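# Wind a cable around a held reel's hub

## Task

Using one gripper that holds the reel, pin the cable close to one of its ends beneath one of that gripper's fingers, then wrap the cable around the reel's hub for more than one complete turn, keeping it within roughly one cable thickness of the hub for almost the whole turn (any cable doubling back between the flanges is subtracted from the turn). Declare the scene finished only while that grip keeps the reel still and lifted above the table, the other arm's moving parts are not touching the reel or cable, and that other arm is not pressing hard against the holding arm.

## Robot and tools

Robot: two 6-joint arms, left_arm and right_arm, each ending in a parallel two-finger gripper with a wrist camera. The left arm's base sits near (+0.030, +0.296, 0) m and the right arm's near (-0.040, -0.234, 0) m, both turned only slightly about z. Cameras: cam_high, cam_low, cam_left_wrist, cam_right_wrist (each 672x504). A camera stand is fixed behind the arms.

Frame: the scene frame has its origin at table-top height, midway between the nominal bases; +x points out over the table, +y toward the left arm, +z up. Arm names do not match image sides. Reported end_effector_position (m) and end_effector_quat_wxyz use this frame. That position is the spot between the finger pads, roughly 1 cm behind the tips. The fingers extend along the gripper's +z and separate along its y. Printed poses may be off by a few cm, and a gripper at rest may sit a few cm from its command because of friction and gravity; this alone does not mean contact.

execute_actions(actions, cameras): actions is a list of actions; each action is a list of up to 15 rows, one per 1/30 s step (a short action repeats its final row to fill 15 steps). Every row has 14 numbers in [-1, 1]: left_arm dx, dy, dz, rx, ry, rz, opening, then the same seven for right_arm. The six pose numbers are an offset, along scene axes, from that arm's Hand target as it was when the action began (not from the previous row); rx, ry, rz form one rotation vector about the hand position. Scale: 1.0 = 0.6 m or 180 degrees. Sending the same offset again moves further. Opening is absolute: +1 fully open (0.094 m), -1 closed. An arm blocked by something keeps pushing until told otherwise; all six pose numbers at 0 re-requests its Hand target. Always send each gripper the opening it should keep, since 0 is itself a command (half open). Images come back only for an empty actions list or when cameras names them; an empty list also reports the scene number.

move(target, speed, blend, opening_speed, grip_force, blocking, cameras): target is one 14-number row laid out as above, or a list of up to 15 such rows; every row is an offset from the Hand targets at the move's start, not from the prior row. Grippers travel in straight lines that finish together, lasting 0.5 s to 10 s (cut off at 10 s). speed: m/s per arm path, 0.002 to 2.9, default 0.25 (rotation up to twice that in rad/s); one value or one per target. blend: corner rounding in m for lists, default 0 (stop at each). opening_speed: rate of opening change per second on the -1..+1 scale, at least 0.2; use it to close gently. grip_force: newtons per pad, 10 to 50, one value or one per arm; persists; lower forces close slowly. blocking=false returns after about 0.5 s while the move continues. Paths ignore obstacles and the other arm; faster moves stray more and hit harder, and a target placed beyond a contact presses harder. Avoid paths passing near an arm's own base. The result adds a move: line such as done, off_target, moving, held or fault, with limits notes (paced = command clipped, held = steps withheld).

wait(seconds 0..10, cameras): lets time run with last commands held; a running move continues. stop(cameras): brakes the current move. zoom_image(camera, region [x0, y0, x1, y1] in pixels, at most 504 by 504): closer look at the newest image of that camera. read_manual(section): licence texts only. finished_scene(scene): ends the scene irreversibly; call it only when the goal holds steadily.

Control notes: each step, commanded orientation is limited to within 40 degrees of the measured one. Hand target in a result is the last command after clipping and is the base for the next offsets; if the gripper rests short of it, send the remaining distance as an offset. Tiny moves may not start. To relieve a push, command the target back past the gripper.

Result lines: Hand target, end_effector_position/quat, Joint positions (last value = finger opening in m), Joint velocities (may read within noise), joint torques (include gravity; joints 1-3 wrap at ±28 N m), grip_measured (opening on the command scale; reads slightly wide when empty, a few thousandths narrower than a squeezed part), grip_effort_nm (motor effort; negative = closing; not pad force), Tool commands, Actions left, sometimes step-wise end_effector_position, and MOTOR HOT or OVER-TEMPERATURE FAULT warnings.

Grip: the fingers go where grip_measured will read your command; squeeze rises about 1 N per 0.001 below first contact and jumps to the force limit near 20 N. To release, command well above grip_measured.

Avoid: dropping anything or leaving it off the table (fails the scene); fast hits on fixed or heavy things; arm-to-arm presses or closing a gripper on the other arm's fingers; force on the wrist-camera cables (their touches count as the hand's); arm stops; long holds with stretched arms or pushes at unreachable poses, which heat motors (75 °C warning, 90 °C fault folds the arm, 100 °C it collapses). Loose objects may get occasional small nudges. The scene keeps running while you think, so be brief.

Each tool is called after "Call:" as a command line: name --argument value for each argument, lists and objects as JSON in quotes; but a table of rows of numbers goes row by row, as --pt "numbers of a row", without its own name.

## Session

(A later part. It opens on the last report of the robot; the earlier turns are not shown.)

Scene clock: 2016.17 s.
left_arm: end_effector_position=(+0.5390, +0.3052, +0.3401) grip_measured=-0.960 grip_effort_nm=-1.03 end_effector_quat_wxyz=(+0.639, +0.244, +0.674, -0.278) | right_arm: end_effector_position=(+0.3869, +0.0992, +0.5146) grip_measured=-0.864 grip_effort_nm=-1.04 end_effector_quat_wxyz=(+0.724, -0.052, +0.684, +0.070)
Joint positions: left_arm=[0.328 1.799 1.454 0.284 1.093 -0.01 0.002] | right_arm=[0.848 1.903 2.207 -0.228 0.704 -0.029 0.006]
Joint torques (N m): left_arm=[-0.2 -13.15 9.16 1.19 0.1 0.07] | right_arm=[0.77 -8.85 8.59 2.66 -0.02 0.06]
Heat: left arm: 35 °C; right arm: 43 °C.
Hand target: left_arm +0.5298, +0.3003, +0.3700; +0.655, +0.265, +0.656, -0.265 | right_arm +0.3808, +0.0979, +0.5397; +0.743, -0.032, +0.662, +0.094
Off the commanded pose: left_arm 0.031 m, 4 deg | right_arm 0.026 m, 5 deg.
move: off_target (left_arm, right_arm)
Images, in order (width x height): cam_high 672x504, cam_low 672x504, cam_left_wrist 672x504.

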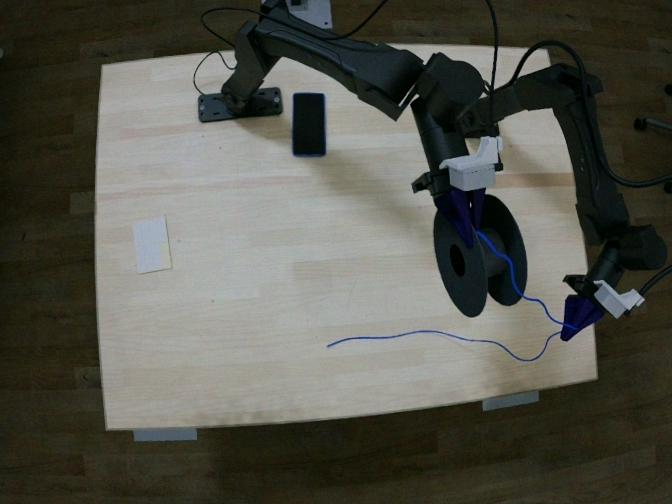

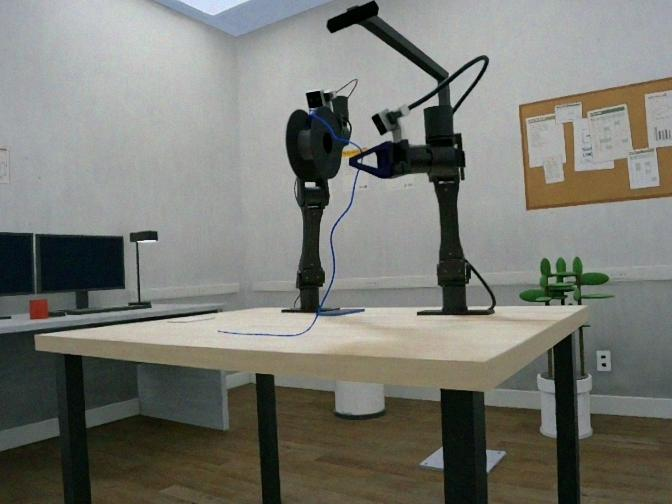

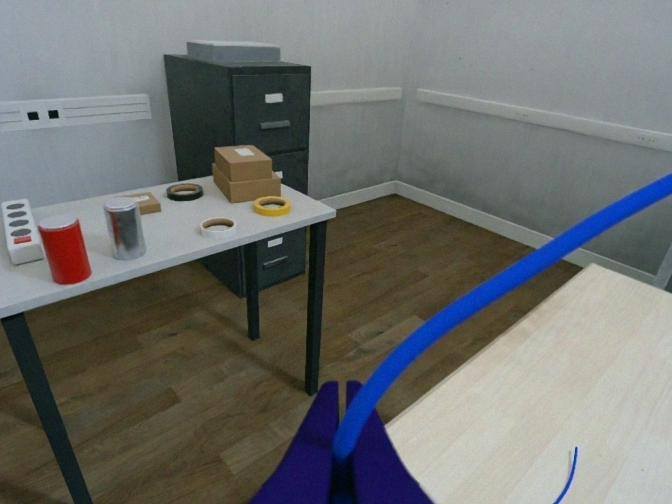

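Call:
move --pt "-0.02 -0.317 -0.12 0 0 -0.1 -1 0 0 0 0 0 0 -1" --pt "-0.05 -0.317 -0.22 0 0 -0.1 -1 0 0 0 0 0 0 -1" --speed 0.2 --blend '[0.03,0]' --cameras '["cam_left_wrist","cam_high","cam_low"]'

Scene clock: 2025.70 s.
left_arm: end_effector_position=(+0.4969, +0.1115, +0.2486) grip_measured=-0.960 grip_effort_nm=-1.04 end_effector_quat_wxyz=(+0.607, +0.369, +0.601, -0.365) | right_arm: end_effector_position=(+0.3870, +0.0990, +0.5115) grip_measured=-0.864 grip_effort_nm=-1.04 end_effector_quat_wxyz=(+0.721, -0.059, +0.688, +0.061)
Joint positions: left_arm=[-0.074 1.858 1.101 0.765 1.026 0.002 0.002] | right_arm=[0.849 1.903 2.207 -0.243 0.707 -0.04 0.006]
Joint torques (N m): left_arm=[-0.47 -7.94 5.15 1.56 -0.16 -0.03] | right_arm=[0.75 -9.14 8.32 2.81 -0.02 0.18]
Heat: left arm: 34 °C; right arm: 44 °C.
Hand target: left_arm +0.4999, +0.1102, +0.2381; +0.606, +0.364, +0.606, -0.364 | right_arm +0.3808, +0.0979, +0.5397; +0.743, -0.032, +0.662, +0.094
Off the commanded pose: left_arm 0.011 m, 1 deg | right_arm 0.029 m, 6 deg.
move: off_target (left_arm, right_arm)
Images, in order (width x height): cam_high 672x504, cam_low 672x504, cam_left_wrist 672x504.

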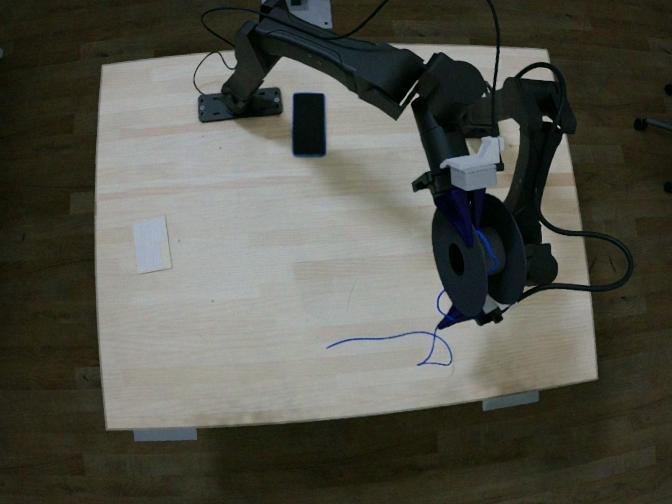

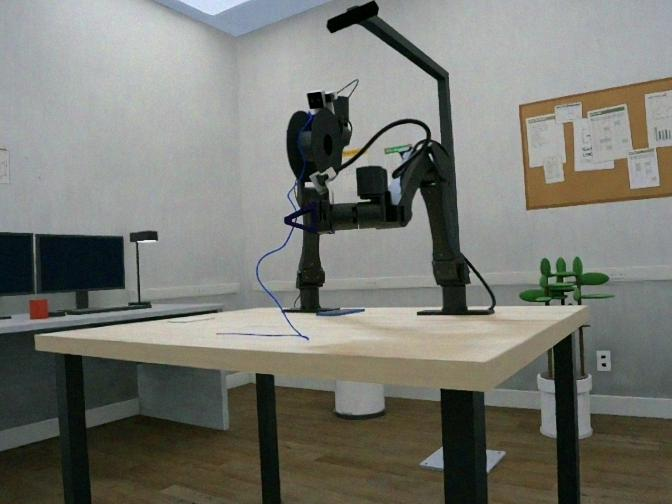

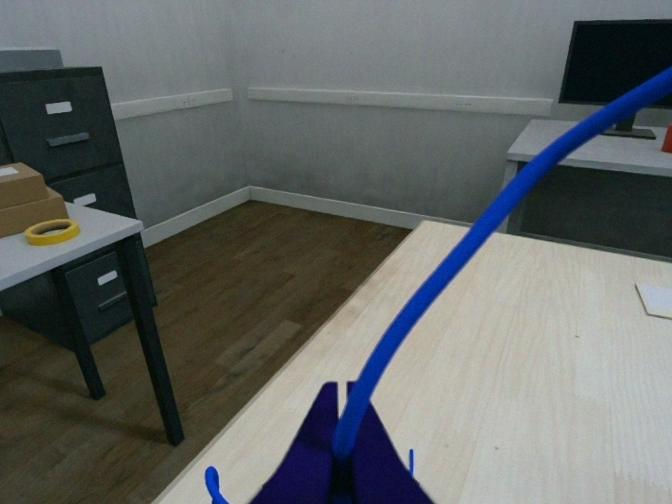

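Call:
move --pt "0 0 0 0 0 0 -0.4 0 0 0 0 0 0 -1" --pt "-0.085 0.16 0 0 0 0 -0.4 0 0 0 0 0 0 -1" --pt "-0.085 0.16 -0.2 0 0 0 -0.4 0 0 0 0 0 0 -1" --speed 0.2 --blend '[0,0.03,0]' --cameras '["cam_left_wrist","cam_high","cam_low"]'

Scene clock: 2034.97 s.
left_arm: end_effector_position=(+0.4517, +0.2059, +0.1253) grip_measured=-0.402 grip_effort_nm=0.11 end_effector_quat_wxyz=(+0.603, +0.362, +0.611, -0.362) | right_arm: end_effector_position=(+0.3870, +0.0990, +0.5115) grip_measured=-0.864 grip_effort_nm=-1.04 end_effector_quat_wxyz=(+0.721, -0.059, +0.688, +0.061)
Joint positions: left_arm=[0.191 2.079 0.783 1.261 1.275 0.028 0.028] | right_arm=[0.849 1.903 2.207 -0.243 0.707 -0.04 0.006]
Joint torques (N m): left_arm=[0.27 -7.02 3.14 1.7 0.1 -0.01] | right_arm=[0.73 -9.07 8.34 2.81 -0.03 0.16]
Heat: left arm: 35 °C; right arm: 44 °C.
Hand target: left_arm +0.4488, +0.2061, +0.1179; +0.606, +0.364, +0.606, -0.364 | right_arm +0.3808, +0.0978, +0.5397; +0.743, -0.032, +0.662, +0.094
Off the commanded pose: left_arm 0.008 m, 1 deg | right_arm 0.029 m, 6 deg.
move: off_target (right_arm)
Images, in order (width x height): cam_high 672x504, cam_low 672x504, cam_left_wrist 672x504.

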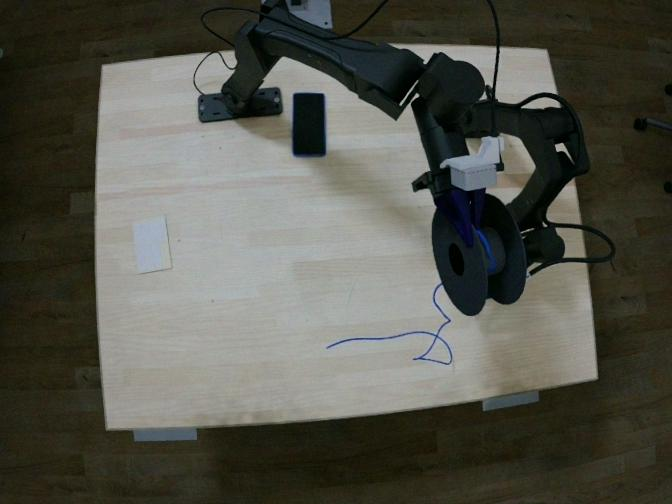

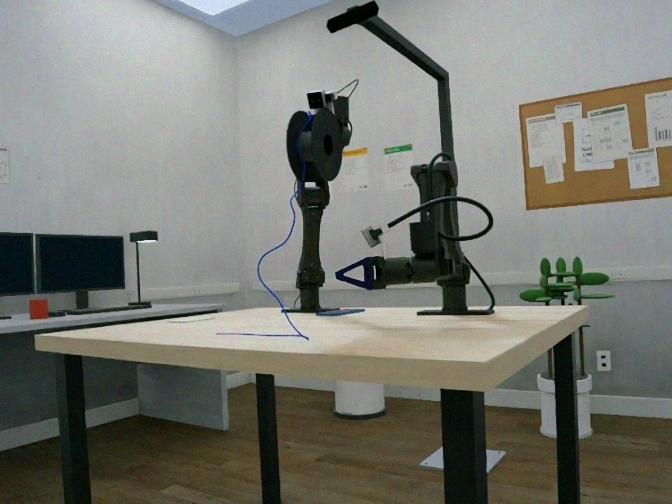

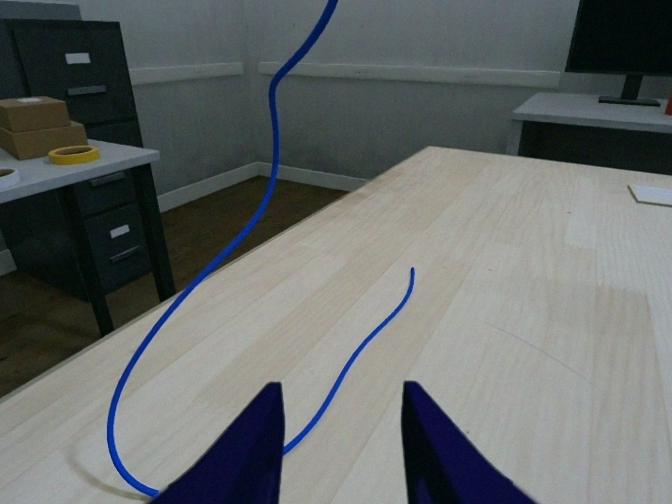

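Call:
zoom_image --camera "cam_high" --region '[310, 230, 530, 390]'

Call:
zoom_image --camera "cam_low" --region '[200, 80, 420, 360]'

Scaled by 2.291.

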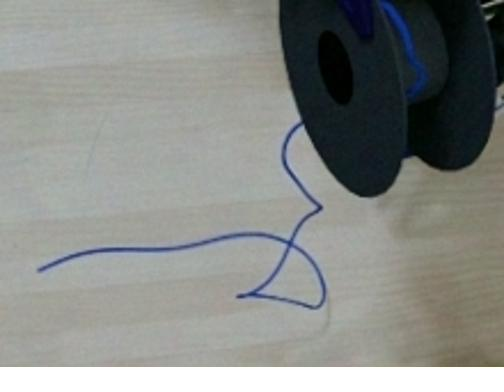

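Scaled by 1.800.

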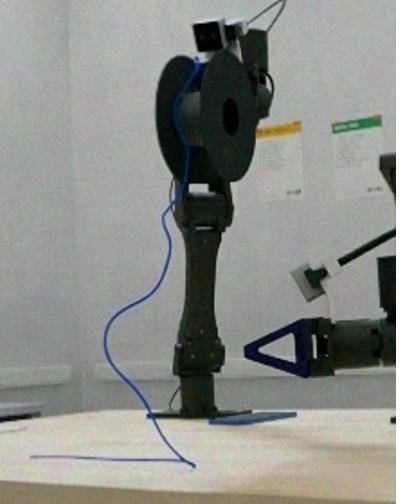

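Call:
move --target '[0.0705,-0.057,0.093,0,0,0,-0.3,0,0,0,0,0,0,-1]' --speed 0.15 --cameras '["cam_left_wrist","cam_high"]'

Scene clock: 2084.07 s.
left_arm: end_effector_position=(+0.4859, +0.1720, +0.1487) grip_measured=-0.302 grip_effort_nm=0.11 end_effector_quat_wxyz=(+0.585, +0.351, +0.622, -0.384) | right_arm: end_effector_position=(+0.3870, +0.0990, +0.5115) grip_measured=-0.864 grip_effort_nm=-1.04 end_effector_quat_wxyz=(+0.721, -0.059, +0.688, +0.061)
Joint positions: left_arm=[0.086 2.063 0.939 1.068 1.188 -0.017 0.033] | right_arm=[0.849 1.903 2.207 -0.243 0.707 -0.04 0.006]
Joint torques (N m): left_arm=[-0.32 -14 6.64 1.16 -0.13 0.1] | right_arm=[0.69 -9.11 8.32 2.81 -0.02 0.15]
Heat: left arm: 37 °C; right arm: 45 °C.
Hand target: left_arm +0.4911, +0.1720, +0.1737; +0.606, +0.364, +0.606, -0.364 | right_arm +0.3808, +0.0978, +0.5397; +0.743, -0.032, +0.662, +0.094
Off the commanded pose: left_arm 0.026 m, 4 deg | right_arm 0.029 m, 6 deg.
move: off_target (left_arm, right_arm)
Images, in order (width x height): cam_high 672x504, cam_left_wrist 672x504.

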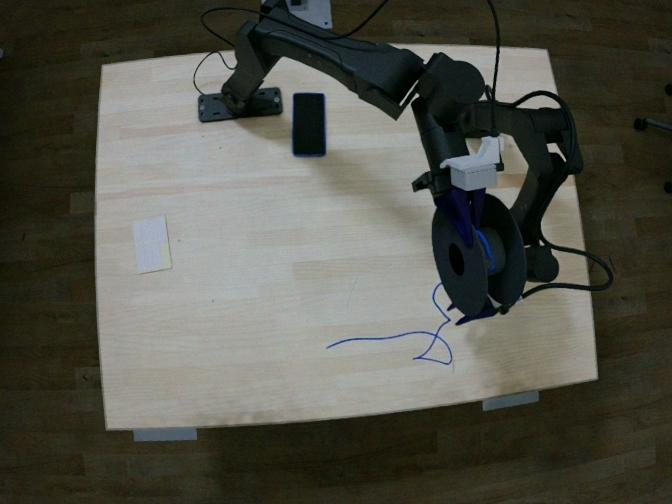

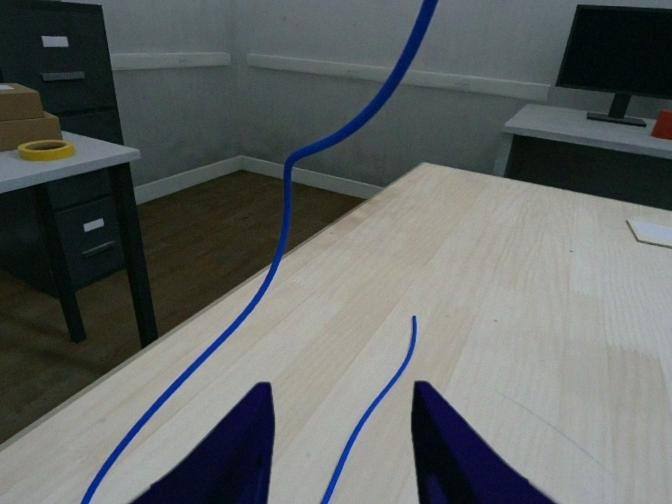

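Call:
move --target '[0.0777,-0.091,0.0472,0,0,0,-0.3,0,0,0,0,0,0,-1]' --speed 0.12 --cameras '["cam_left_wrist","cam_high"]'

Scene clock: 2096.00 s.
left_arm: end_effector_position=(+0.5302, +0.1172, +0.2013) grip_measured=-0.302 grip_effort_nm=0.11 end_effector_quat_wxyz=(+0.600, +0.363, +0.607, -0.374) | right_arm: end_effector_position=(+0.3870, +0.0990, +0.5115) grip_measured=-0.864 grip_effort_nm=-1.04 end_effector_quat_wxyz=(+0.721, -0.059, +0.688, +0.061)
Joint positions: left_arm=[-0.054 2.063 1.188 0.872 1.051 -0.016 0.033] | right_arm=[0.849 1.903 2.207 -0.243 0.707 -0.04 0.006]
Joint torques (N m): left_arm=[-0.17 -9.95 7.87 1.32 -0.15 0.12] | right_arm=[0.7 -9.03 8.32 2.81 -0.01 0.17]
Heat: left arm: 36 °C; right arm: 46 °C.
Hand target: left_arm +0.5378, +0.1174, +0.2020; +0.606, +0.364, +0.606, -0.364 | right_arm +0.3808, +0.0978, +0.5397; +0.743, -0.032, +0.662, +0.094
Off the commanded pose: left_arm 0.008 m, 1 deg | right_arm 0.029 m, 6 deg.
move: off_target (right_arm)
Images, in order (width x height): cam_high 672x504, cam_left_wrist 672x504.

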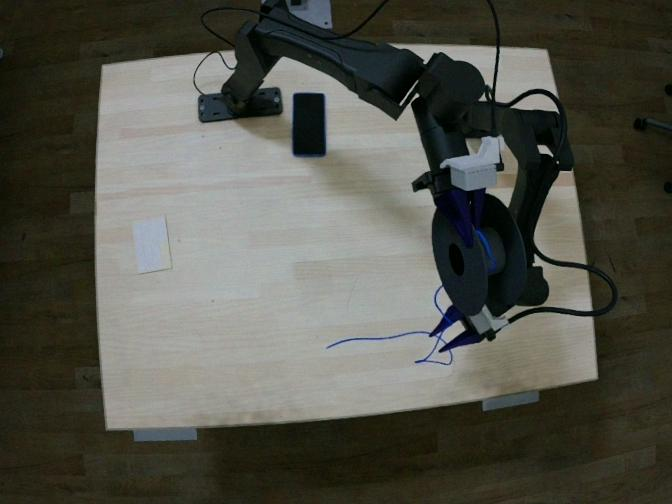

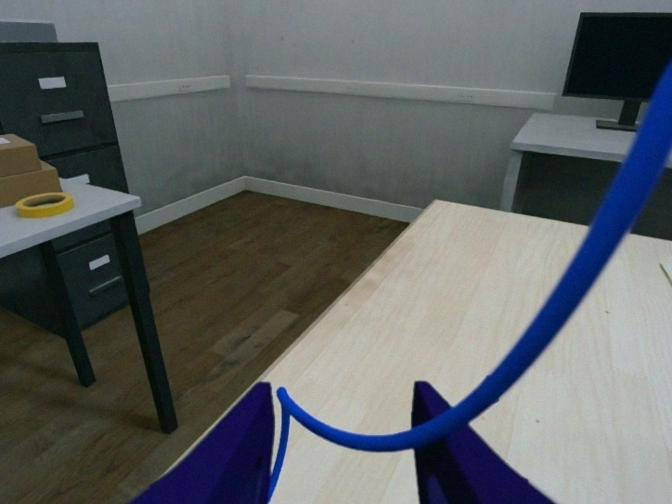

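Call:
move --pt "-0.01 0.02 -0.12 0 0 0 -0.3 0 0 0 0 0 0 -1" --speed 0.15 --cameras '["cam_left_wrist","cam_high"]'

Scene clock: 2137.90 s.
left_arm: end_effector_position=(+0.5330, +0.1277, +0.1428) grip_measured=-0.302 grip_effort_nm=0.11 end_effector_quat_wxyz=(+0.610, +0.365, +0.604, -0.361) | right_arm: end_effector_position=(+0.3870, +0.0990, +0.5115) grip_measured=-0.864 grip_effort_nm=-1.04 end_effector_quat_wxyz=(+0.721, -0.059, +0.688, +0.061)
Joint positions: left_arm=[-0.033 2.218 1.137 1.091 1.054 0 0.033] | right_arm=[0.849 1.903 2.207 -0.243 0.707 -0.04 0.006]
Joint torques (N m): left_arm=[0.42 -9.37 4.34 1.53 0.06 0] | right_arm=[0.72 -9.07 8.27 2.8 -0.04 0.16]
Heat: left arm: 34 °C; right arm: 46 °C.
Hand target: left_arm +0.5318, +0.1295, +0.1301; +0.606, +0.364, +0.606, -0.364 | right_arm +0.3808, +0.0978, +0.5397; +0.743, -0.032, +0.662, +0.094
Off the commanded pose: left_arm 0.013 m, 1 deg | right_arm 0.029 m, 6 deg.
move: off_target (left_arm, right_arm)
Images, in order (width x height): cam_high 672x504, cam_left_wrist 672x504.

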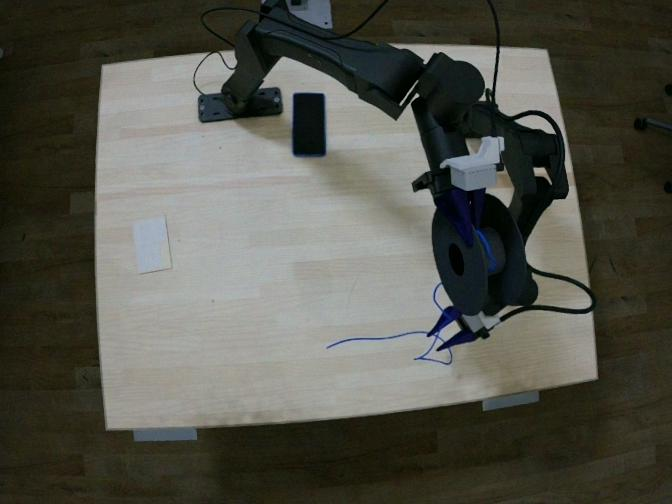

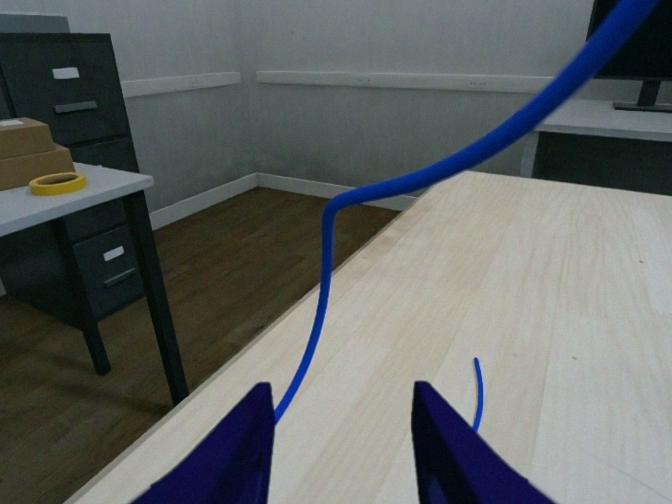

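Call:
move --target '[0.049,-0.0595,-0.0367,0,0,0,-0.3,0,0,0,0,0,0,-1]' --speed 0.12 --cameras '["cam_left_wrist"]'

Scene clock: 2151.53 s.
left_arm: end_effector_position=(+0.5530, +0.0928, +0.1180) grip_measured=-0.302 grip_effort_nm=0.11 end_effector_quat_wxyz=(+0.605, +0.370, +0.601, -0.368) | right_arm: end_effector_position=(+0.3870, +0.0990, +0.5115) grip_measured=-0.864 grip_effort_nm=-1.04 end_effector_quat_wxyz=(+0.721, -0.059, +0.688, +0.061)
Joint positions: left_arm=[-0.106 2.352 1.264 1.096 1.001 0 0.033] | right_arm=[0.849 1.903 2.207 -0.243 0.707 -0.04 0.006]
Joint torques (N m): left_arm=[0.03 -9.78 7.15 1.37 -0.17 -0.02] | right_arm=[0.72 -9.06 8.32 2.81 -0.02 0.18]
Heat: left arm: 35 °C; right arm: 46 °C.
Hand target: left_arm +0.5612, +0.0937, +0.1082; +0.606, +0.364, +0.606, -0.364 | right_arm +0.3808, +0.0978, +0.5397; +0.743, -0.032, +0.662, +0.094
Off the commanded pose: left_arm 0.013 m, 1 deg | right_arm 0.029 m, 6 deg.
move: off_target (left_arm, right_arm)
Images, in order (width x height): cam_left_wrist 672x504.

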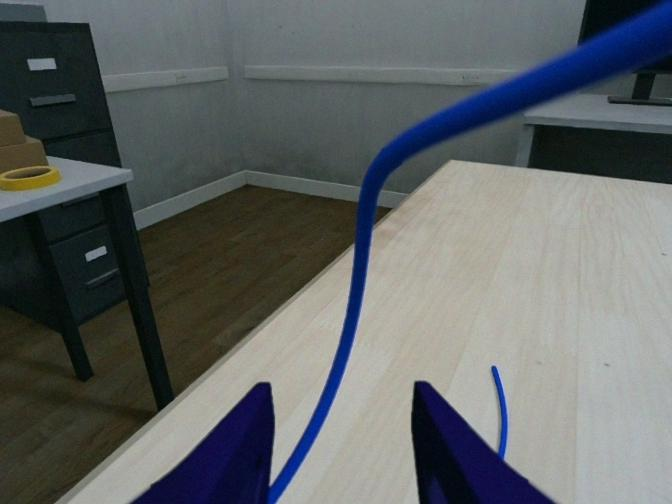

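Call:
move --pt "0.0125 -0.019 0.0 0 0 0 -0.3 0 0 0 0 0 0 -1" --pt "0.0125 -0.019 0.0 0 0 0 -1 0 0 0 0 0 0 -1" --speed 0.1 --opening_speed 0.7 --cameras '["cam_left_wrist","cam_high"]'

Scene clock: 2158.77 s.
left_arm: end_effector_position=(+0.5612, +0.0844, +0.1206) grip_measured=-0.947 grip_effort_nm=-1.00 end_effector_quat_wxyz=(+0.610, +0.370, +0.598, -0.365) | right_arm: end_effector_position=(+0.3870, +0.0990, +0.5115) grip_measured=-0.864 grip_effort_nm=-1.04 end_effector_quat_wxyz=(+0.721, -0.059, +0.688, +0.061)
Joint positions: left_arm=[-0.124 2.371 1.308 1.082 0.978 0 0.003] | right_arm=[0.849 1.903 2.207 -0.243 0.707 -0.04 0.006]
Joint torques (N m): left_arm=[-0.47 -9.85 7.41 1.3 -0.18 -0.01] | right_arm=[0.68 -9.03 8.31 2.8 -0.02 0.16]
Heat: left arm: 35 °C; right arm: 46 °C.
Hand target: left_arm +0.5686, +0.0822, +0.1080; +0.606, +0.364, +0.606, -0.364 | right_arm +0.3808, +0.0978, +0.5397; +0.743, -0.032, +0.662, +0.094
Off the commanded pose: left_arm 0.015 m, 1 deg | right_arm 0.029 m, 6 deg.
move: off_target (left_arm, right_arm); target 2's new opening was sent with left_arm's hand 0.015 m and 1 deg from that target
Images, in order (width x height): cam_high 672x504, cam_left_wrist 672x504.

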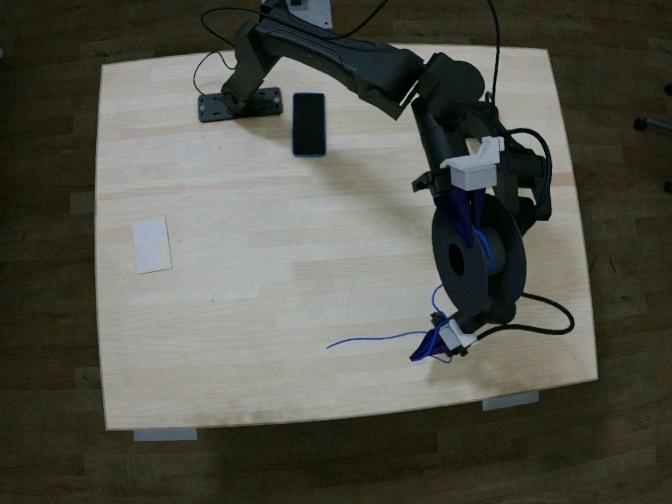

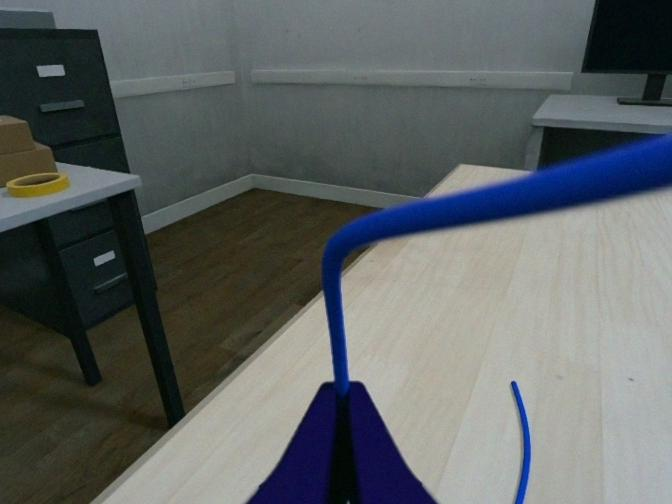

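Call:
move --pt "-0.0767 0.0922 0.0283 0 0 0 -1 0.0967 0 -0.05 0 0 0 -1" --speed 0.12 --cameras '["all"]'

Scene clock: 2241.53 s.
left_arm: end_effector_position=(+0.5271, +0.1375, +0.1020) grip_measured=-0.948 grip_effort_nm=-1.04 end_effector_quat_wxyz=(+0.589, +0.351, +0.626, -0.372) | right_arm: end_effector_position=(+0.4410, +0.1024, +0.4710) grip_measured=-0.864 grip_effort_nm=-1.04 end_effector_quat_wxyz=(+0.711, -0.065, +0.697, +0.062)
Joint positions: left_arm=[-0.01 2.293 1.102 1.13 1.072 0 0.002] | right_arm=[0.754 2.006 2.207 -0.177 0.604 -0.021 0.006]
Joint torques (N m): left_arm=[0.09 -15.83 3.21 1.58 0.14 -0.01] | right_arm=[-0.18 -10.14 9.65 3.03 0 0.17]
Heat: left arm: 35 °C; right arm: 47 °C.
Hand target: left_arm +0.5226, +0.1376, +0.1252; +0.606, +0.364, +0.606, -0.364 | right_arm +0.4387, +0.0980, +0.5098; +0.743, -0.032, +0.662, +0.094
Off the commanded pose: left_arm 0.023 m, 3 deg | right_arm 0.039 m, 8 deg.
move: off_target (left_arm, right_arm)

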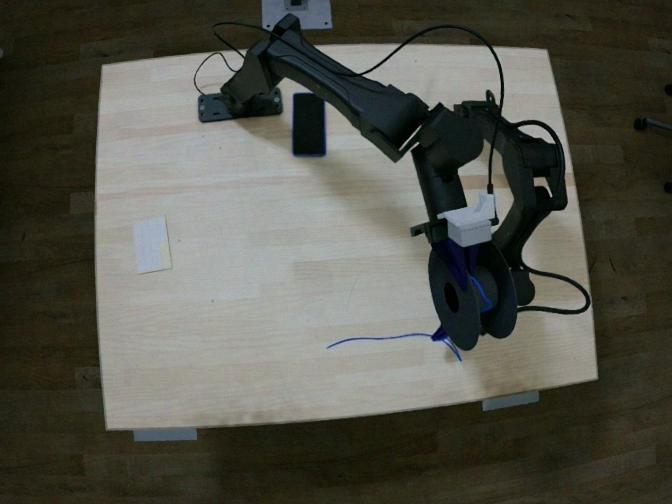

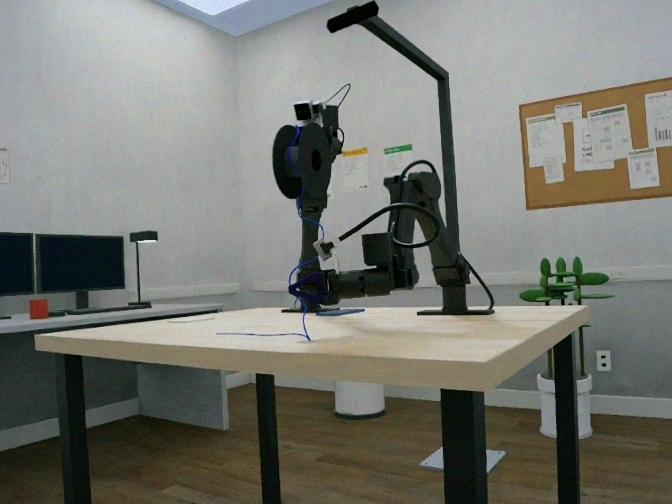

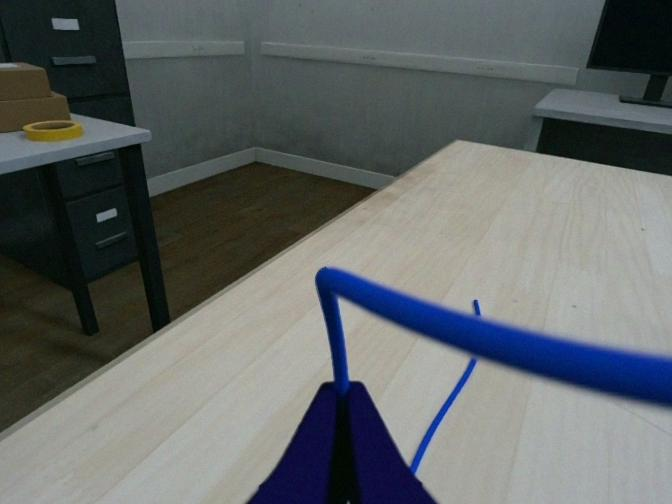

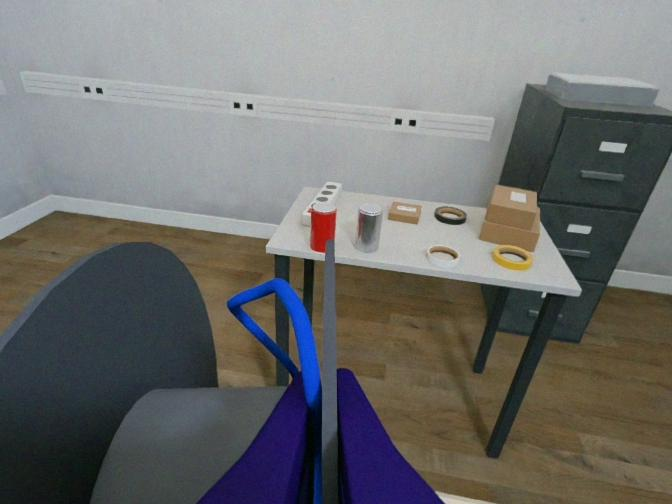

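Call:
move --pt "0.035 -0.07 -0.058 0 0 0 -1 0.05 0 0.01 0 0 0 -1" --speed 0.12 --cameras '["cam_left_wrist","cam_low","cam_high"]'

Scene clock: 2263.93 s.
left_arm: end_effector_position=(+0.5365, +0.0951, +0.0940) grip_measured=-0.948 grip_effort_nm=-1.03 end_effector_quat_wxyz=(+0.595, +0.365, +0.611, -0.373) | right_arm: end_effector_position=(+0.4721, +0.1031, +0.4809) grip_measured=-0.864 grip_effort_nm=-1.04 end_effector_quat_wxyz=(+0.717, -0.059, +0.692, +0.068)
Joint positions: left_arm=[-0.105 2.367 1.179 1.163 1 0 0.002] | right_arm=[0.707 2.173 2.498 -0.282 0.557 -0.014 0.006]
Joint torques (N m): left_arm=[-0.06 -9.73 6.57 1.65 -0.15 0] | right_arm=[-0.23 -10.58 10.41 2.74 -0.02 0.16]
Heat: left arm: 37 °C; right arm: 48 °C.
Hand target: left_arm +0.5436, +0.0957, +0.0902; +0.606, +0.364, +0.606, -0.364 | right_arm +0.4687, +0.0980, +0.5159; +0.743, -0.032, +0.662, +0.094
Off the commanded pose: left_arm 0.008 m, 2 deg | right_arm 0.035 m, 6 deg.
move: off_target (right_arm)
Images, in order (width x height): cam_high 672x504, cam_low 672x504, cam_left_wrist 672x504.

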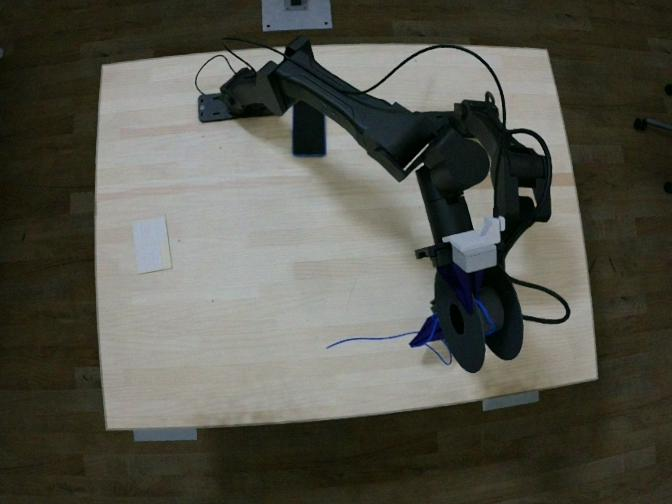

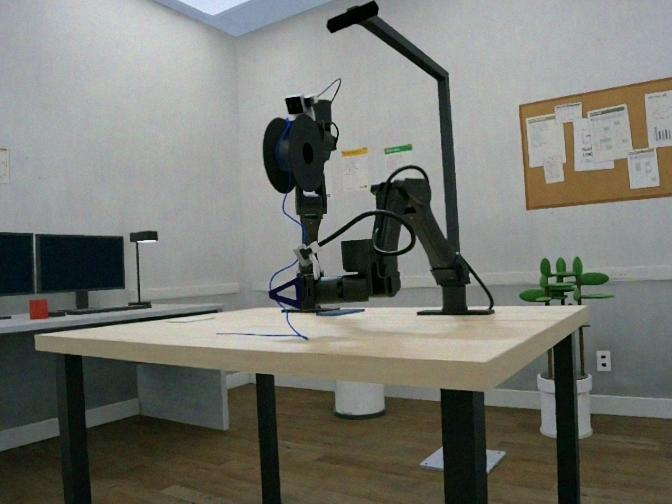

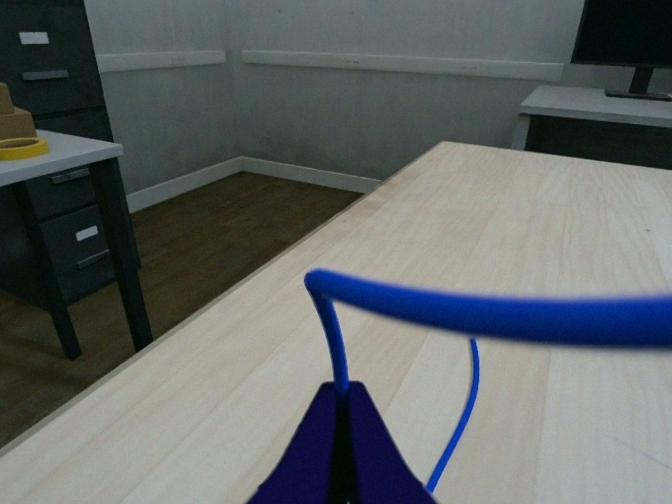

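Call:
move --pt "0.055 -0.02 -0.045 0 0 0 -1 0 0 0 0 0 0 -1" --speed 0.08 --cameras '["cam_left_wrist","cam_low","cam_high"]'

Scene clock: 2271.40 s.
left_arm: end_effector_position=(+0.5713, +0.0860, +0.0763) grip_measured=-0.948 grip_effort_nm=-1.03 end_effector_quat_wxyz=(+0.609, +0.370, +0.599, -0.365) | right_arm: end_effector_position=(+0.4721, +0.1031, +0.4809) grip_measured=-0.864 grip_effort_nm=-1.04 end_effector_quat_wxyz=(+0.717, -0.059, +0.692, +0.068)
Joint positions: left_arm=[-0.119 2.521 1.376 1.16 0.982 0 0.002] | right_arm=[0.707 2.173 2.498 -0.282 0.557 -0.014 0.006]
Joint torques (N m): left_arm=[-0.53 -10.45 6.84 1.34 -0.18 -0.02] | right_arm=[-0.21 -10.67 10.25 2.75 -0.01 0.16]
Heat: left arm: 36 °C; right arm: 49 °C.
Hand target: left_arm +0.5766, +0.0836, +0.0632; +0.606, +0.364, +0.606, -0.364 | right_arm +0.4687, +0.0980, +0.5160; +0.743, -0.032, +0.662, +0.094
Off the commanded pose: left_arm 0.014 m, 1 deg | right_arm 0.036 m, 6 deg.
move: off_target (left_arm, right_arm)
Images, in order (width x height): cam_high 672x504, cam_low 672x504, cam_left_wrist 672x504.

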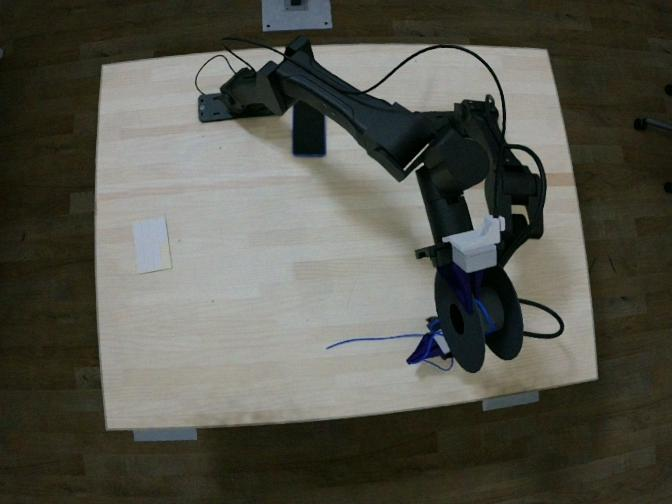

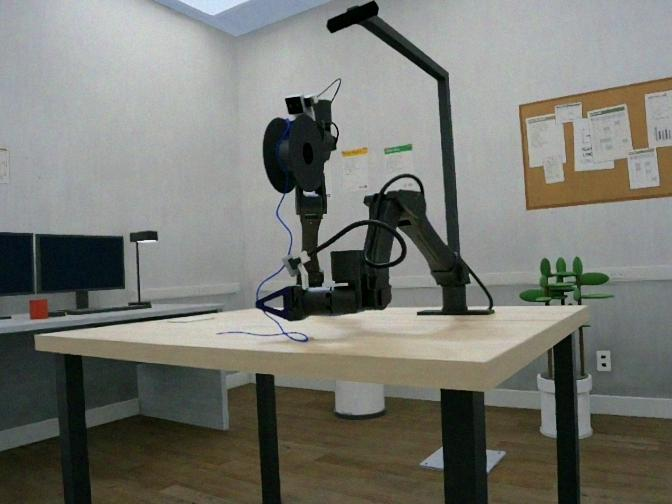

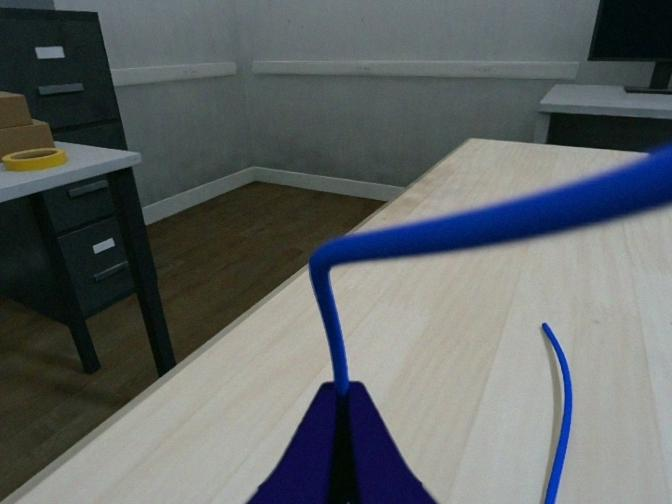

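Call:
move --pt "-0.138 0.04 0.03 0 0 0 -1 0 0 0 0 0 0 -1" --pt "-0.3377 0.0275 0.065 0 0 0 -1 0 0 0 0 0 0 -1" --pt "-0.4732 0.0293 0.17 0 0 0 -1 0 0 0 0 0 0 -1" --speed 0.15 --blend '[0.04,0.04,0]' --cameras '["all"]'

Scene clock: 2287.70 s.
left_arm: end_effector_position=(+0.2942, +0.1011, +0.1604) grip_measured=-0.948 grip_effort_nm=-1.03 end_effector_quat_wxyz=(+0.597, +0.362, +0.612, -0.372) | right_arm: end_effector_position=(+0.4721, +0.1031, +0.4807) grip_measured=-0.864 grip_effort_nm=-1.04 end_effector_quat_wxyz=(+0.717, -0.059, +0.692, +0.068)
Joint positions: left_arm=[-0.203 1.439 0.163 1.259 0.897 -0.01 0.002] | right_arm=[0.707 2.173 2.498 -0.283 0.557 -0.014 0.006]
Joint torques (N m): left_arm=[-0.65 -5.96 3.58 1.38 -0.17 0.06] | right_arm=[-0.23 -10.69 10.15 2.75 -0.01 0.16]
Heat: left arm: 36 °C; right arm: 50 °C.
Hand target: left_arm +0.2927, +0.1011, +0.1652; +0.606, +0.364, +0.606, -0.364 | right_arm +0.4687, +0.0980, +0.5159; +0.743, -0.032, +0.662, +0.094
Off the commanded pose: left_arm 0.005 m, 2 deg | right_arm 0.036 m, 6 deg.
move: off_target (right_arm)

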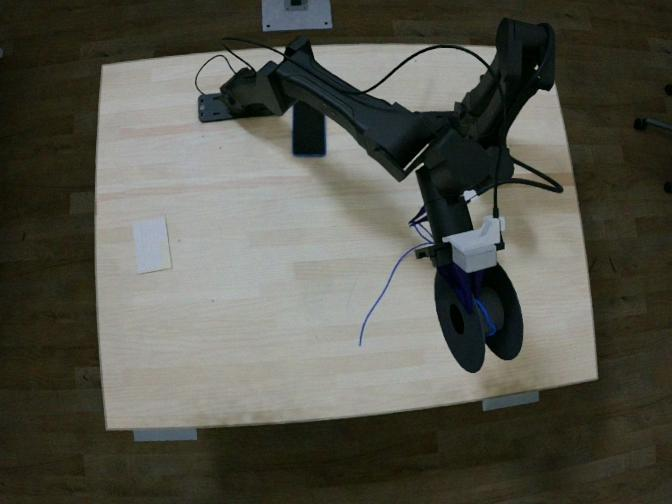

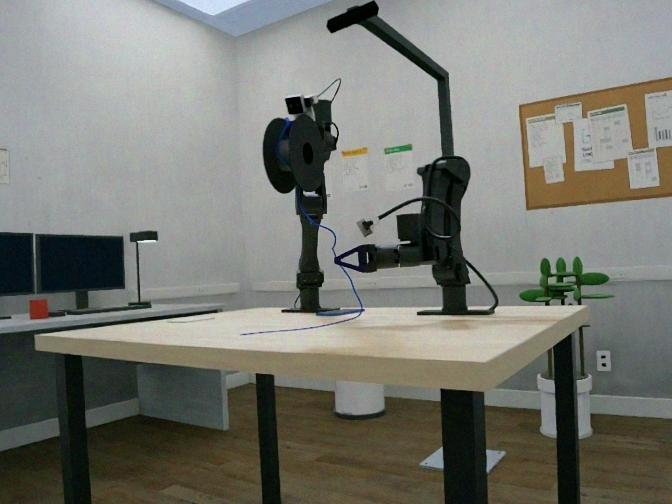

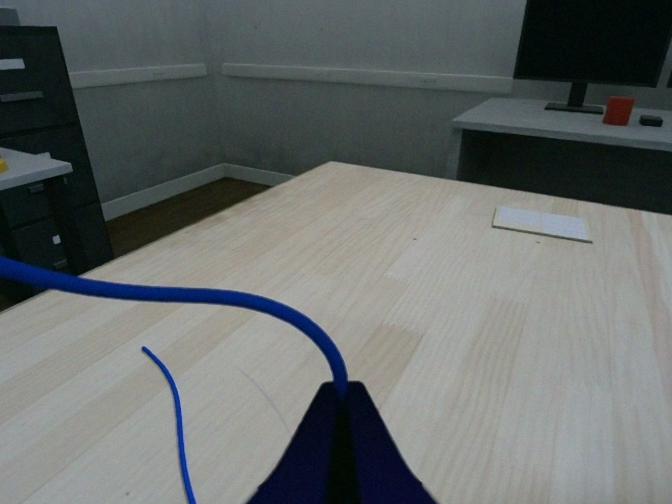

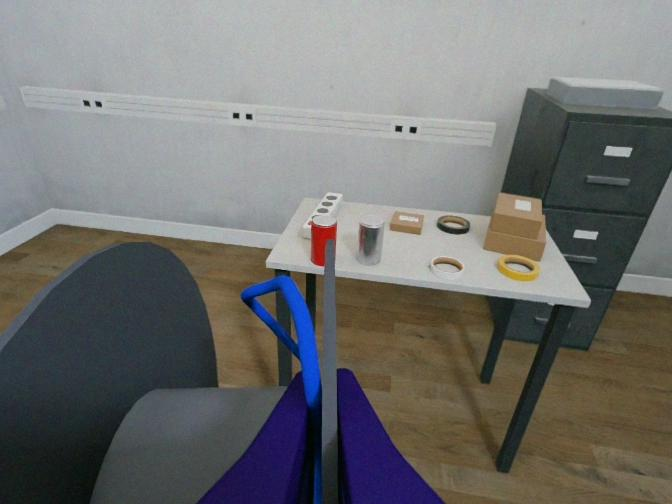

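Call:
move --pt "-0.0618 0.0148 0.1947 0 0 0 -1 0 0 0 0 0 0 -1" --pt "-0.0732 0.0805 0.3447 0 0 0.0556 -1 0 0 0 0 0 0 -1" --speed 0.15 --blend '[0.04,0]' --cameras '["all"]'

Scene clock: 2300.20 s.
left_arm: end_effector_position=(+0.2498, +0.1466, +0.3604) grip_measured=-0.948 grip_effort_nm=-1.03 end_effector_quat_wxyz=(+0.622, +0.308, +0.643, -0.323) | right_arm: end_effector_position=(+0.4721, +0.1031, +0.4807) grip_measured=-0.864 grip_effort_nm=-1.04 end_effector_quat_wxyz=(+0.717, -0.059, +0.692, +0.068)
Joint positions: left_arm=[-0.063 0.626 0.758 -0.157 0.871 -0.014 0.002] | right_arm=[0.707 2.173 2.498 -0.283 0.557 -0.014 0.006]
Joint torques (N m): left_arm=[0.49 0.5 8.75 1.37 -0.14 0.11] | right_arm=[-0.27 -10.71 10.24 2.74 -0.02 0.19]
Heat: left arm: 35 °C; right arm: 50 °C.
Hand target: left_arm +0.2487, +0.1495, +0.3721; +0.636, +0.310, +0.636, -0.310 | right_arm +0.4687, +0.0980, +0.5159; +0.743, -0.032, +0.662, +0.094
Off the commanded pose: left_arm 0.012 m, 2 deg | right_arm 0.036 m, 6 deg.
move: off_target (left_arm, right_arm)

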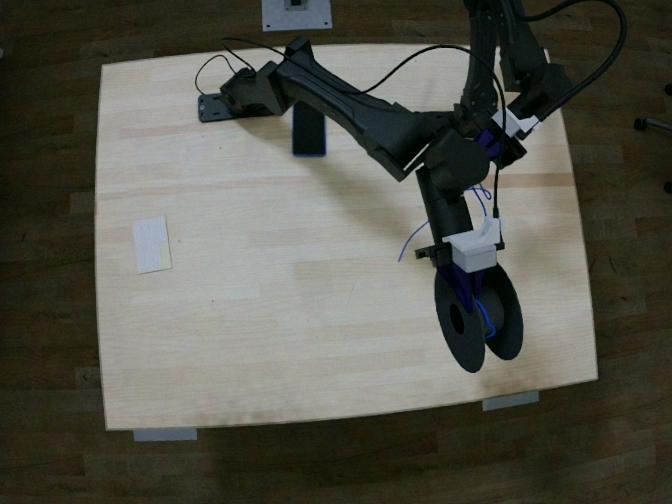

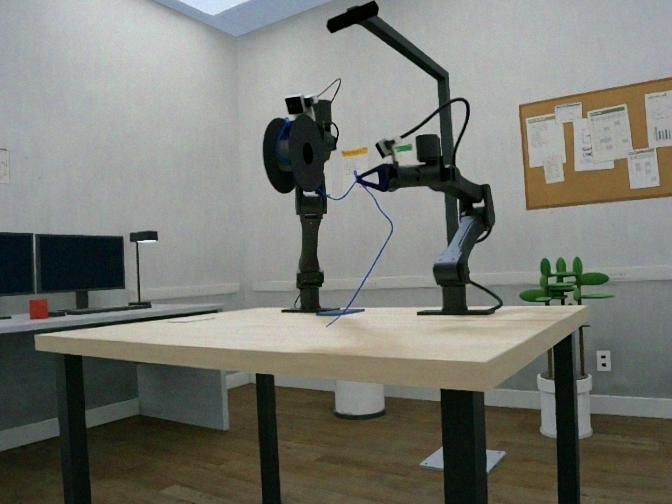

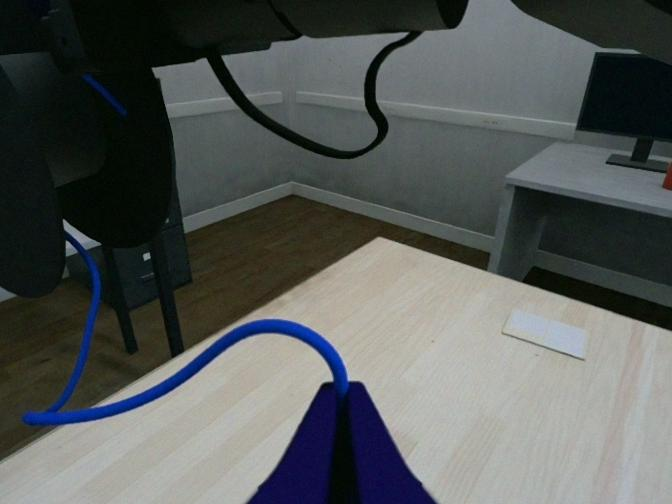

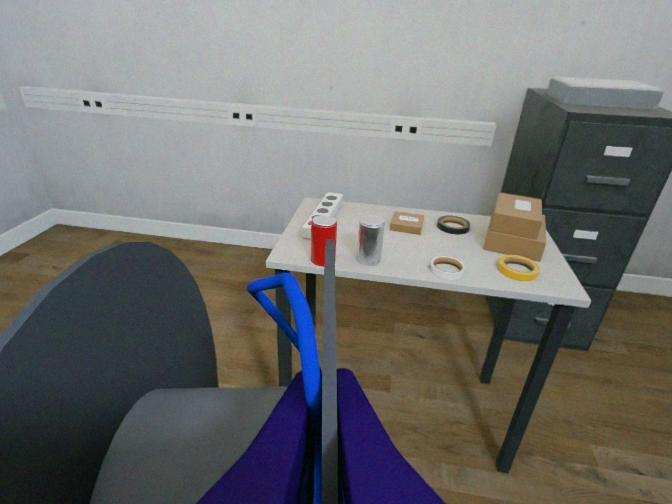

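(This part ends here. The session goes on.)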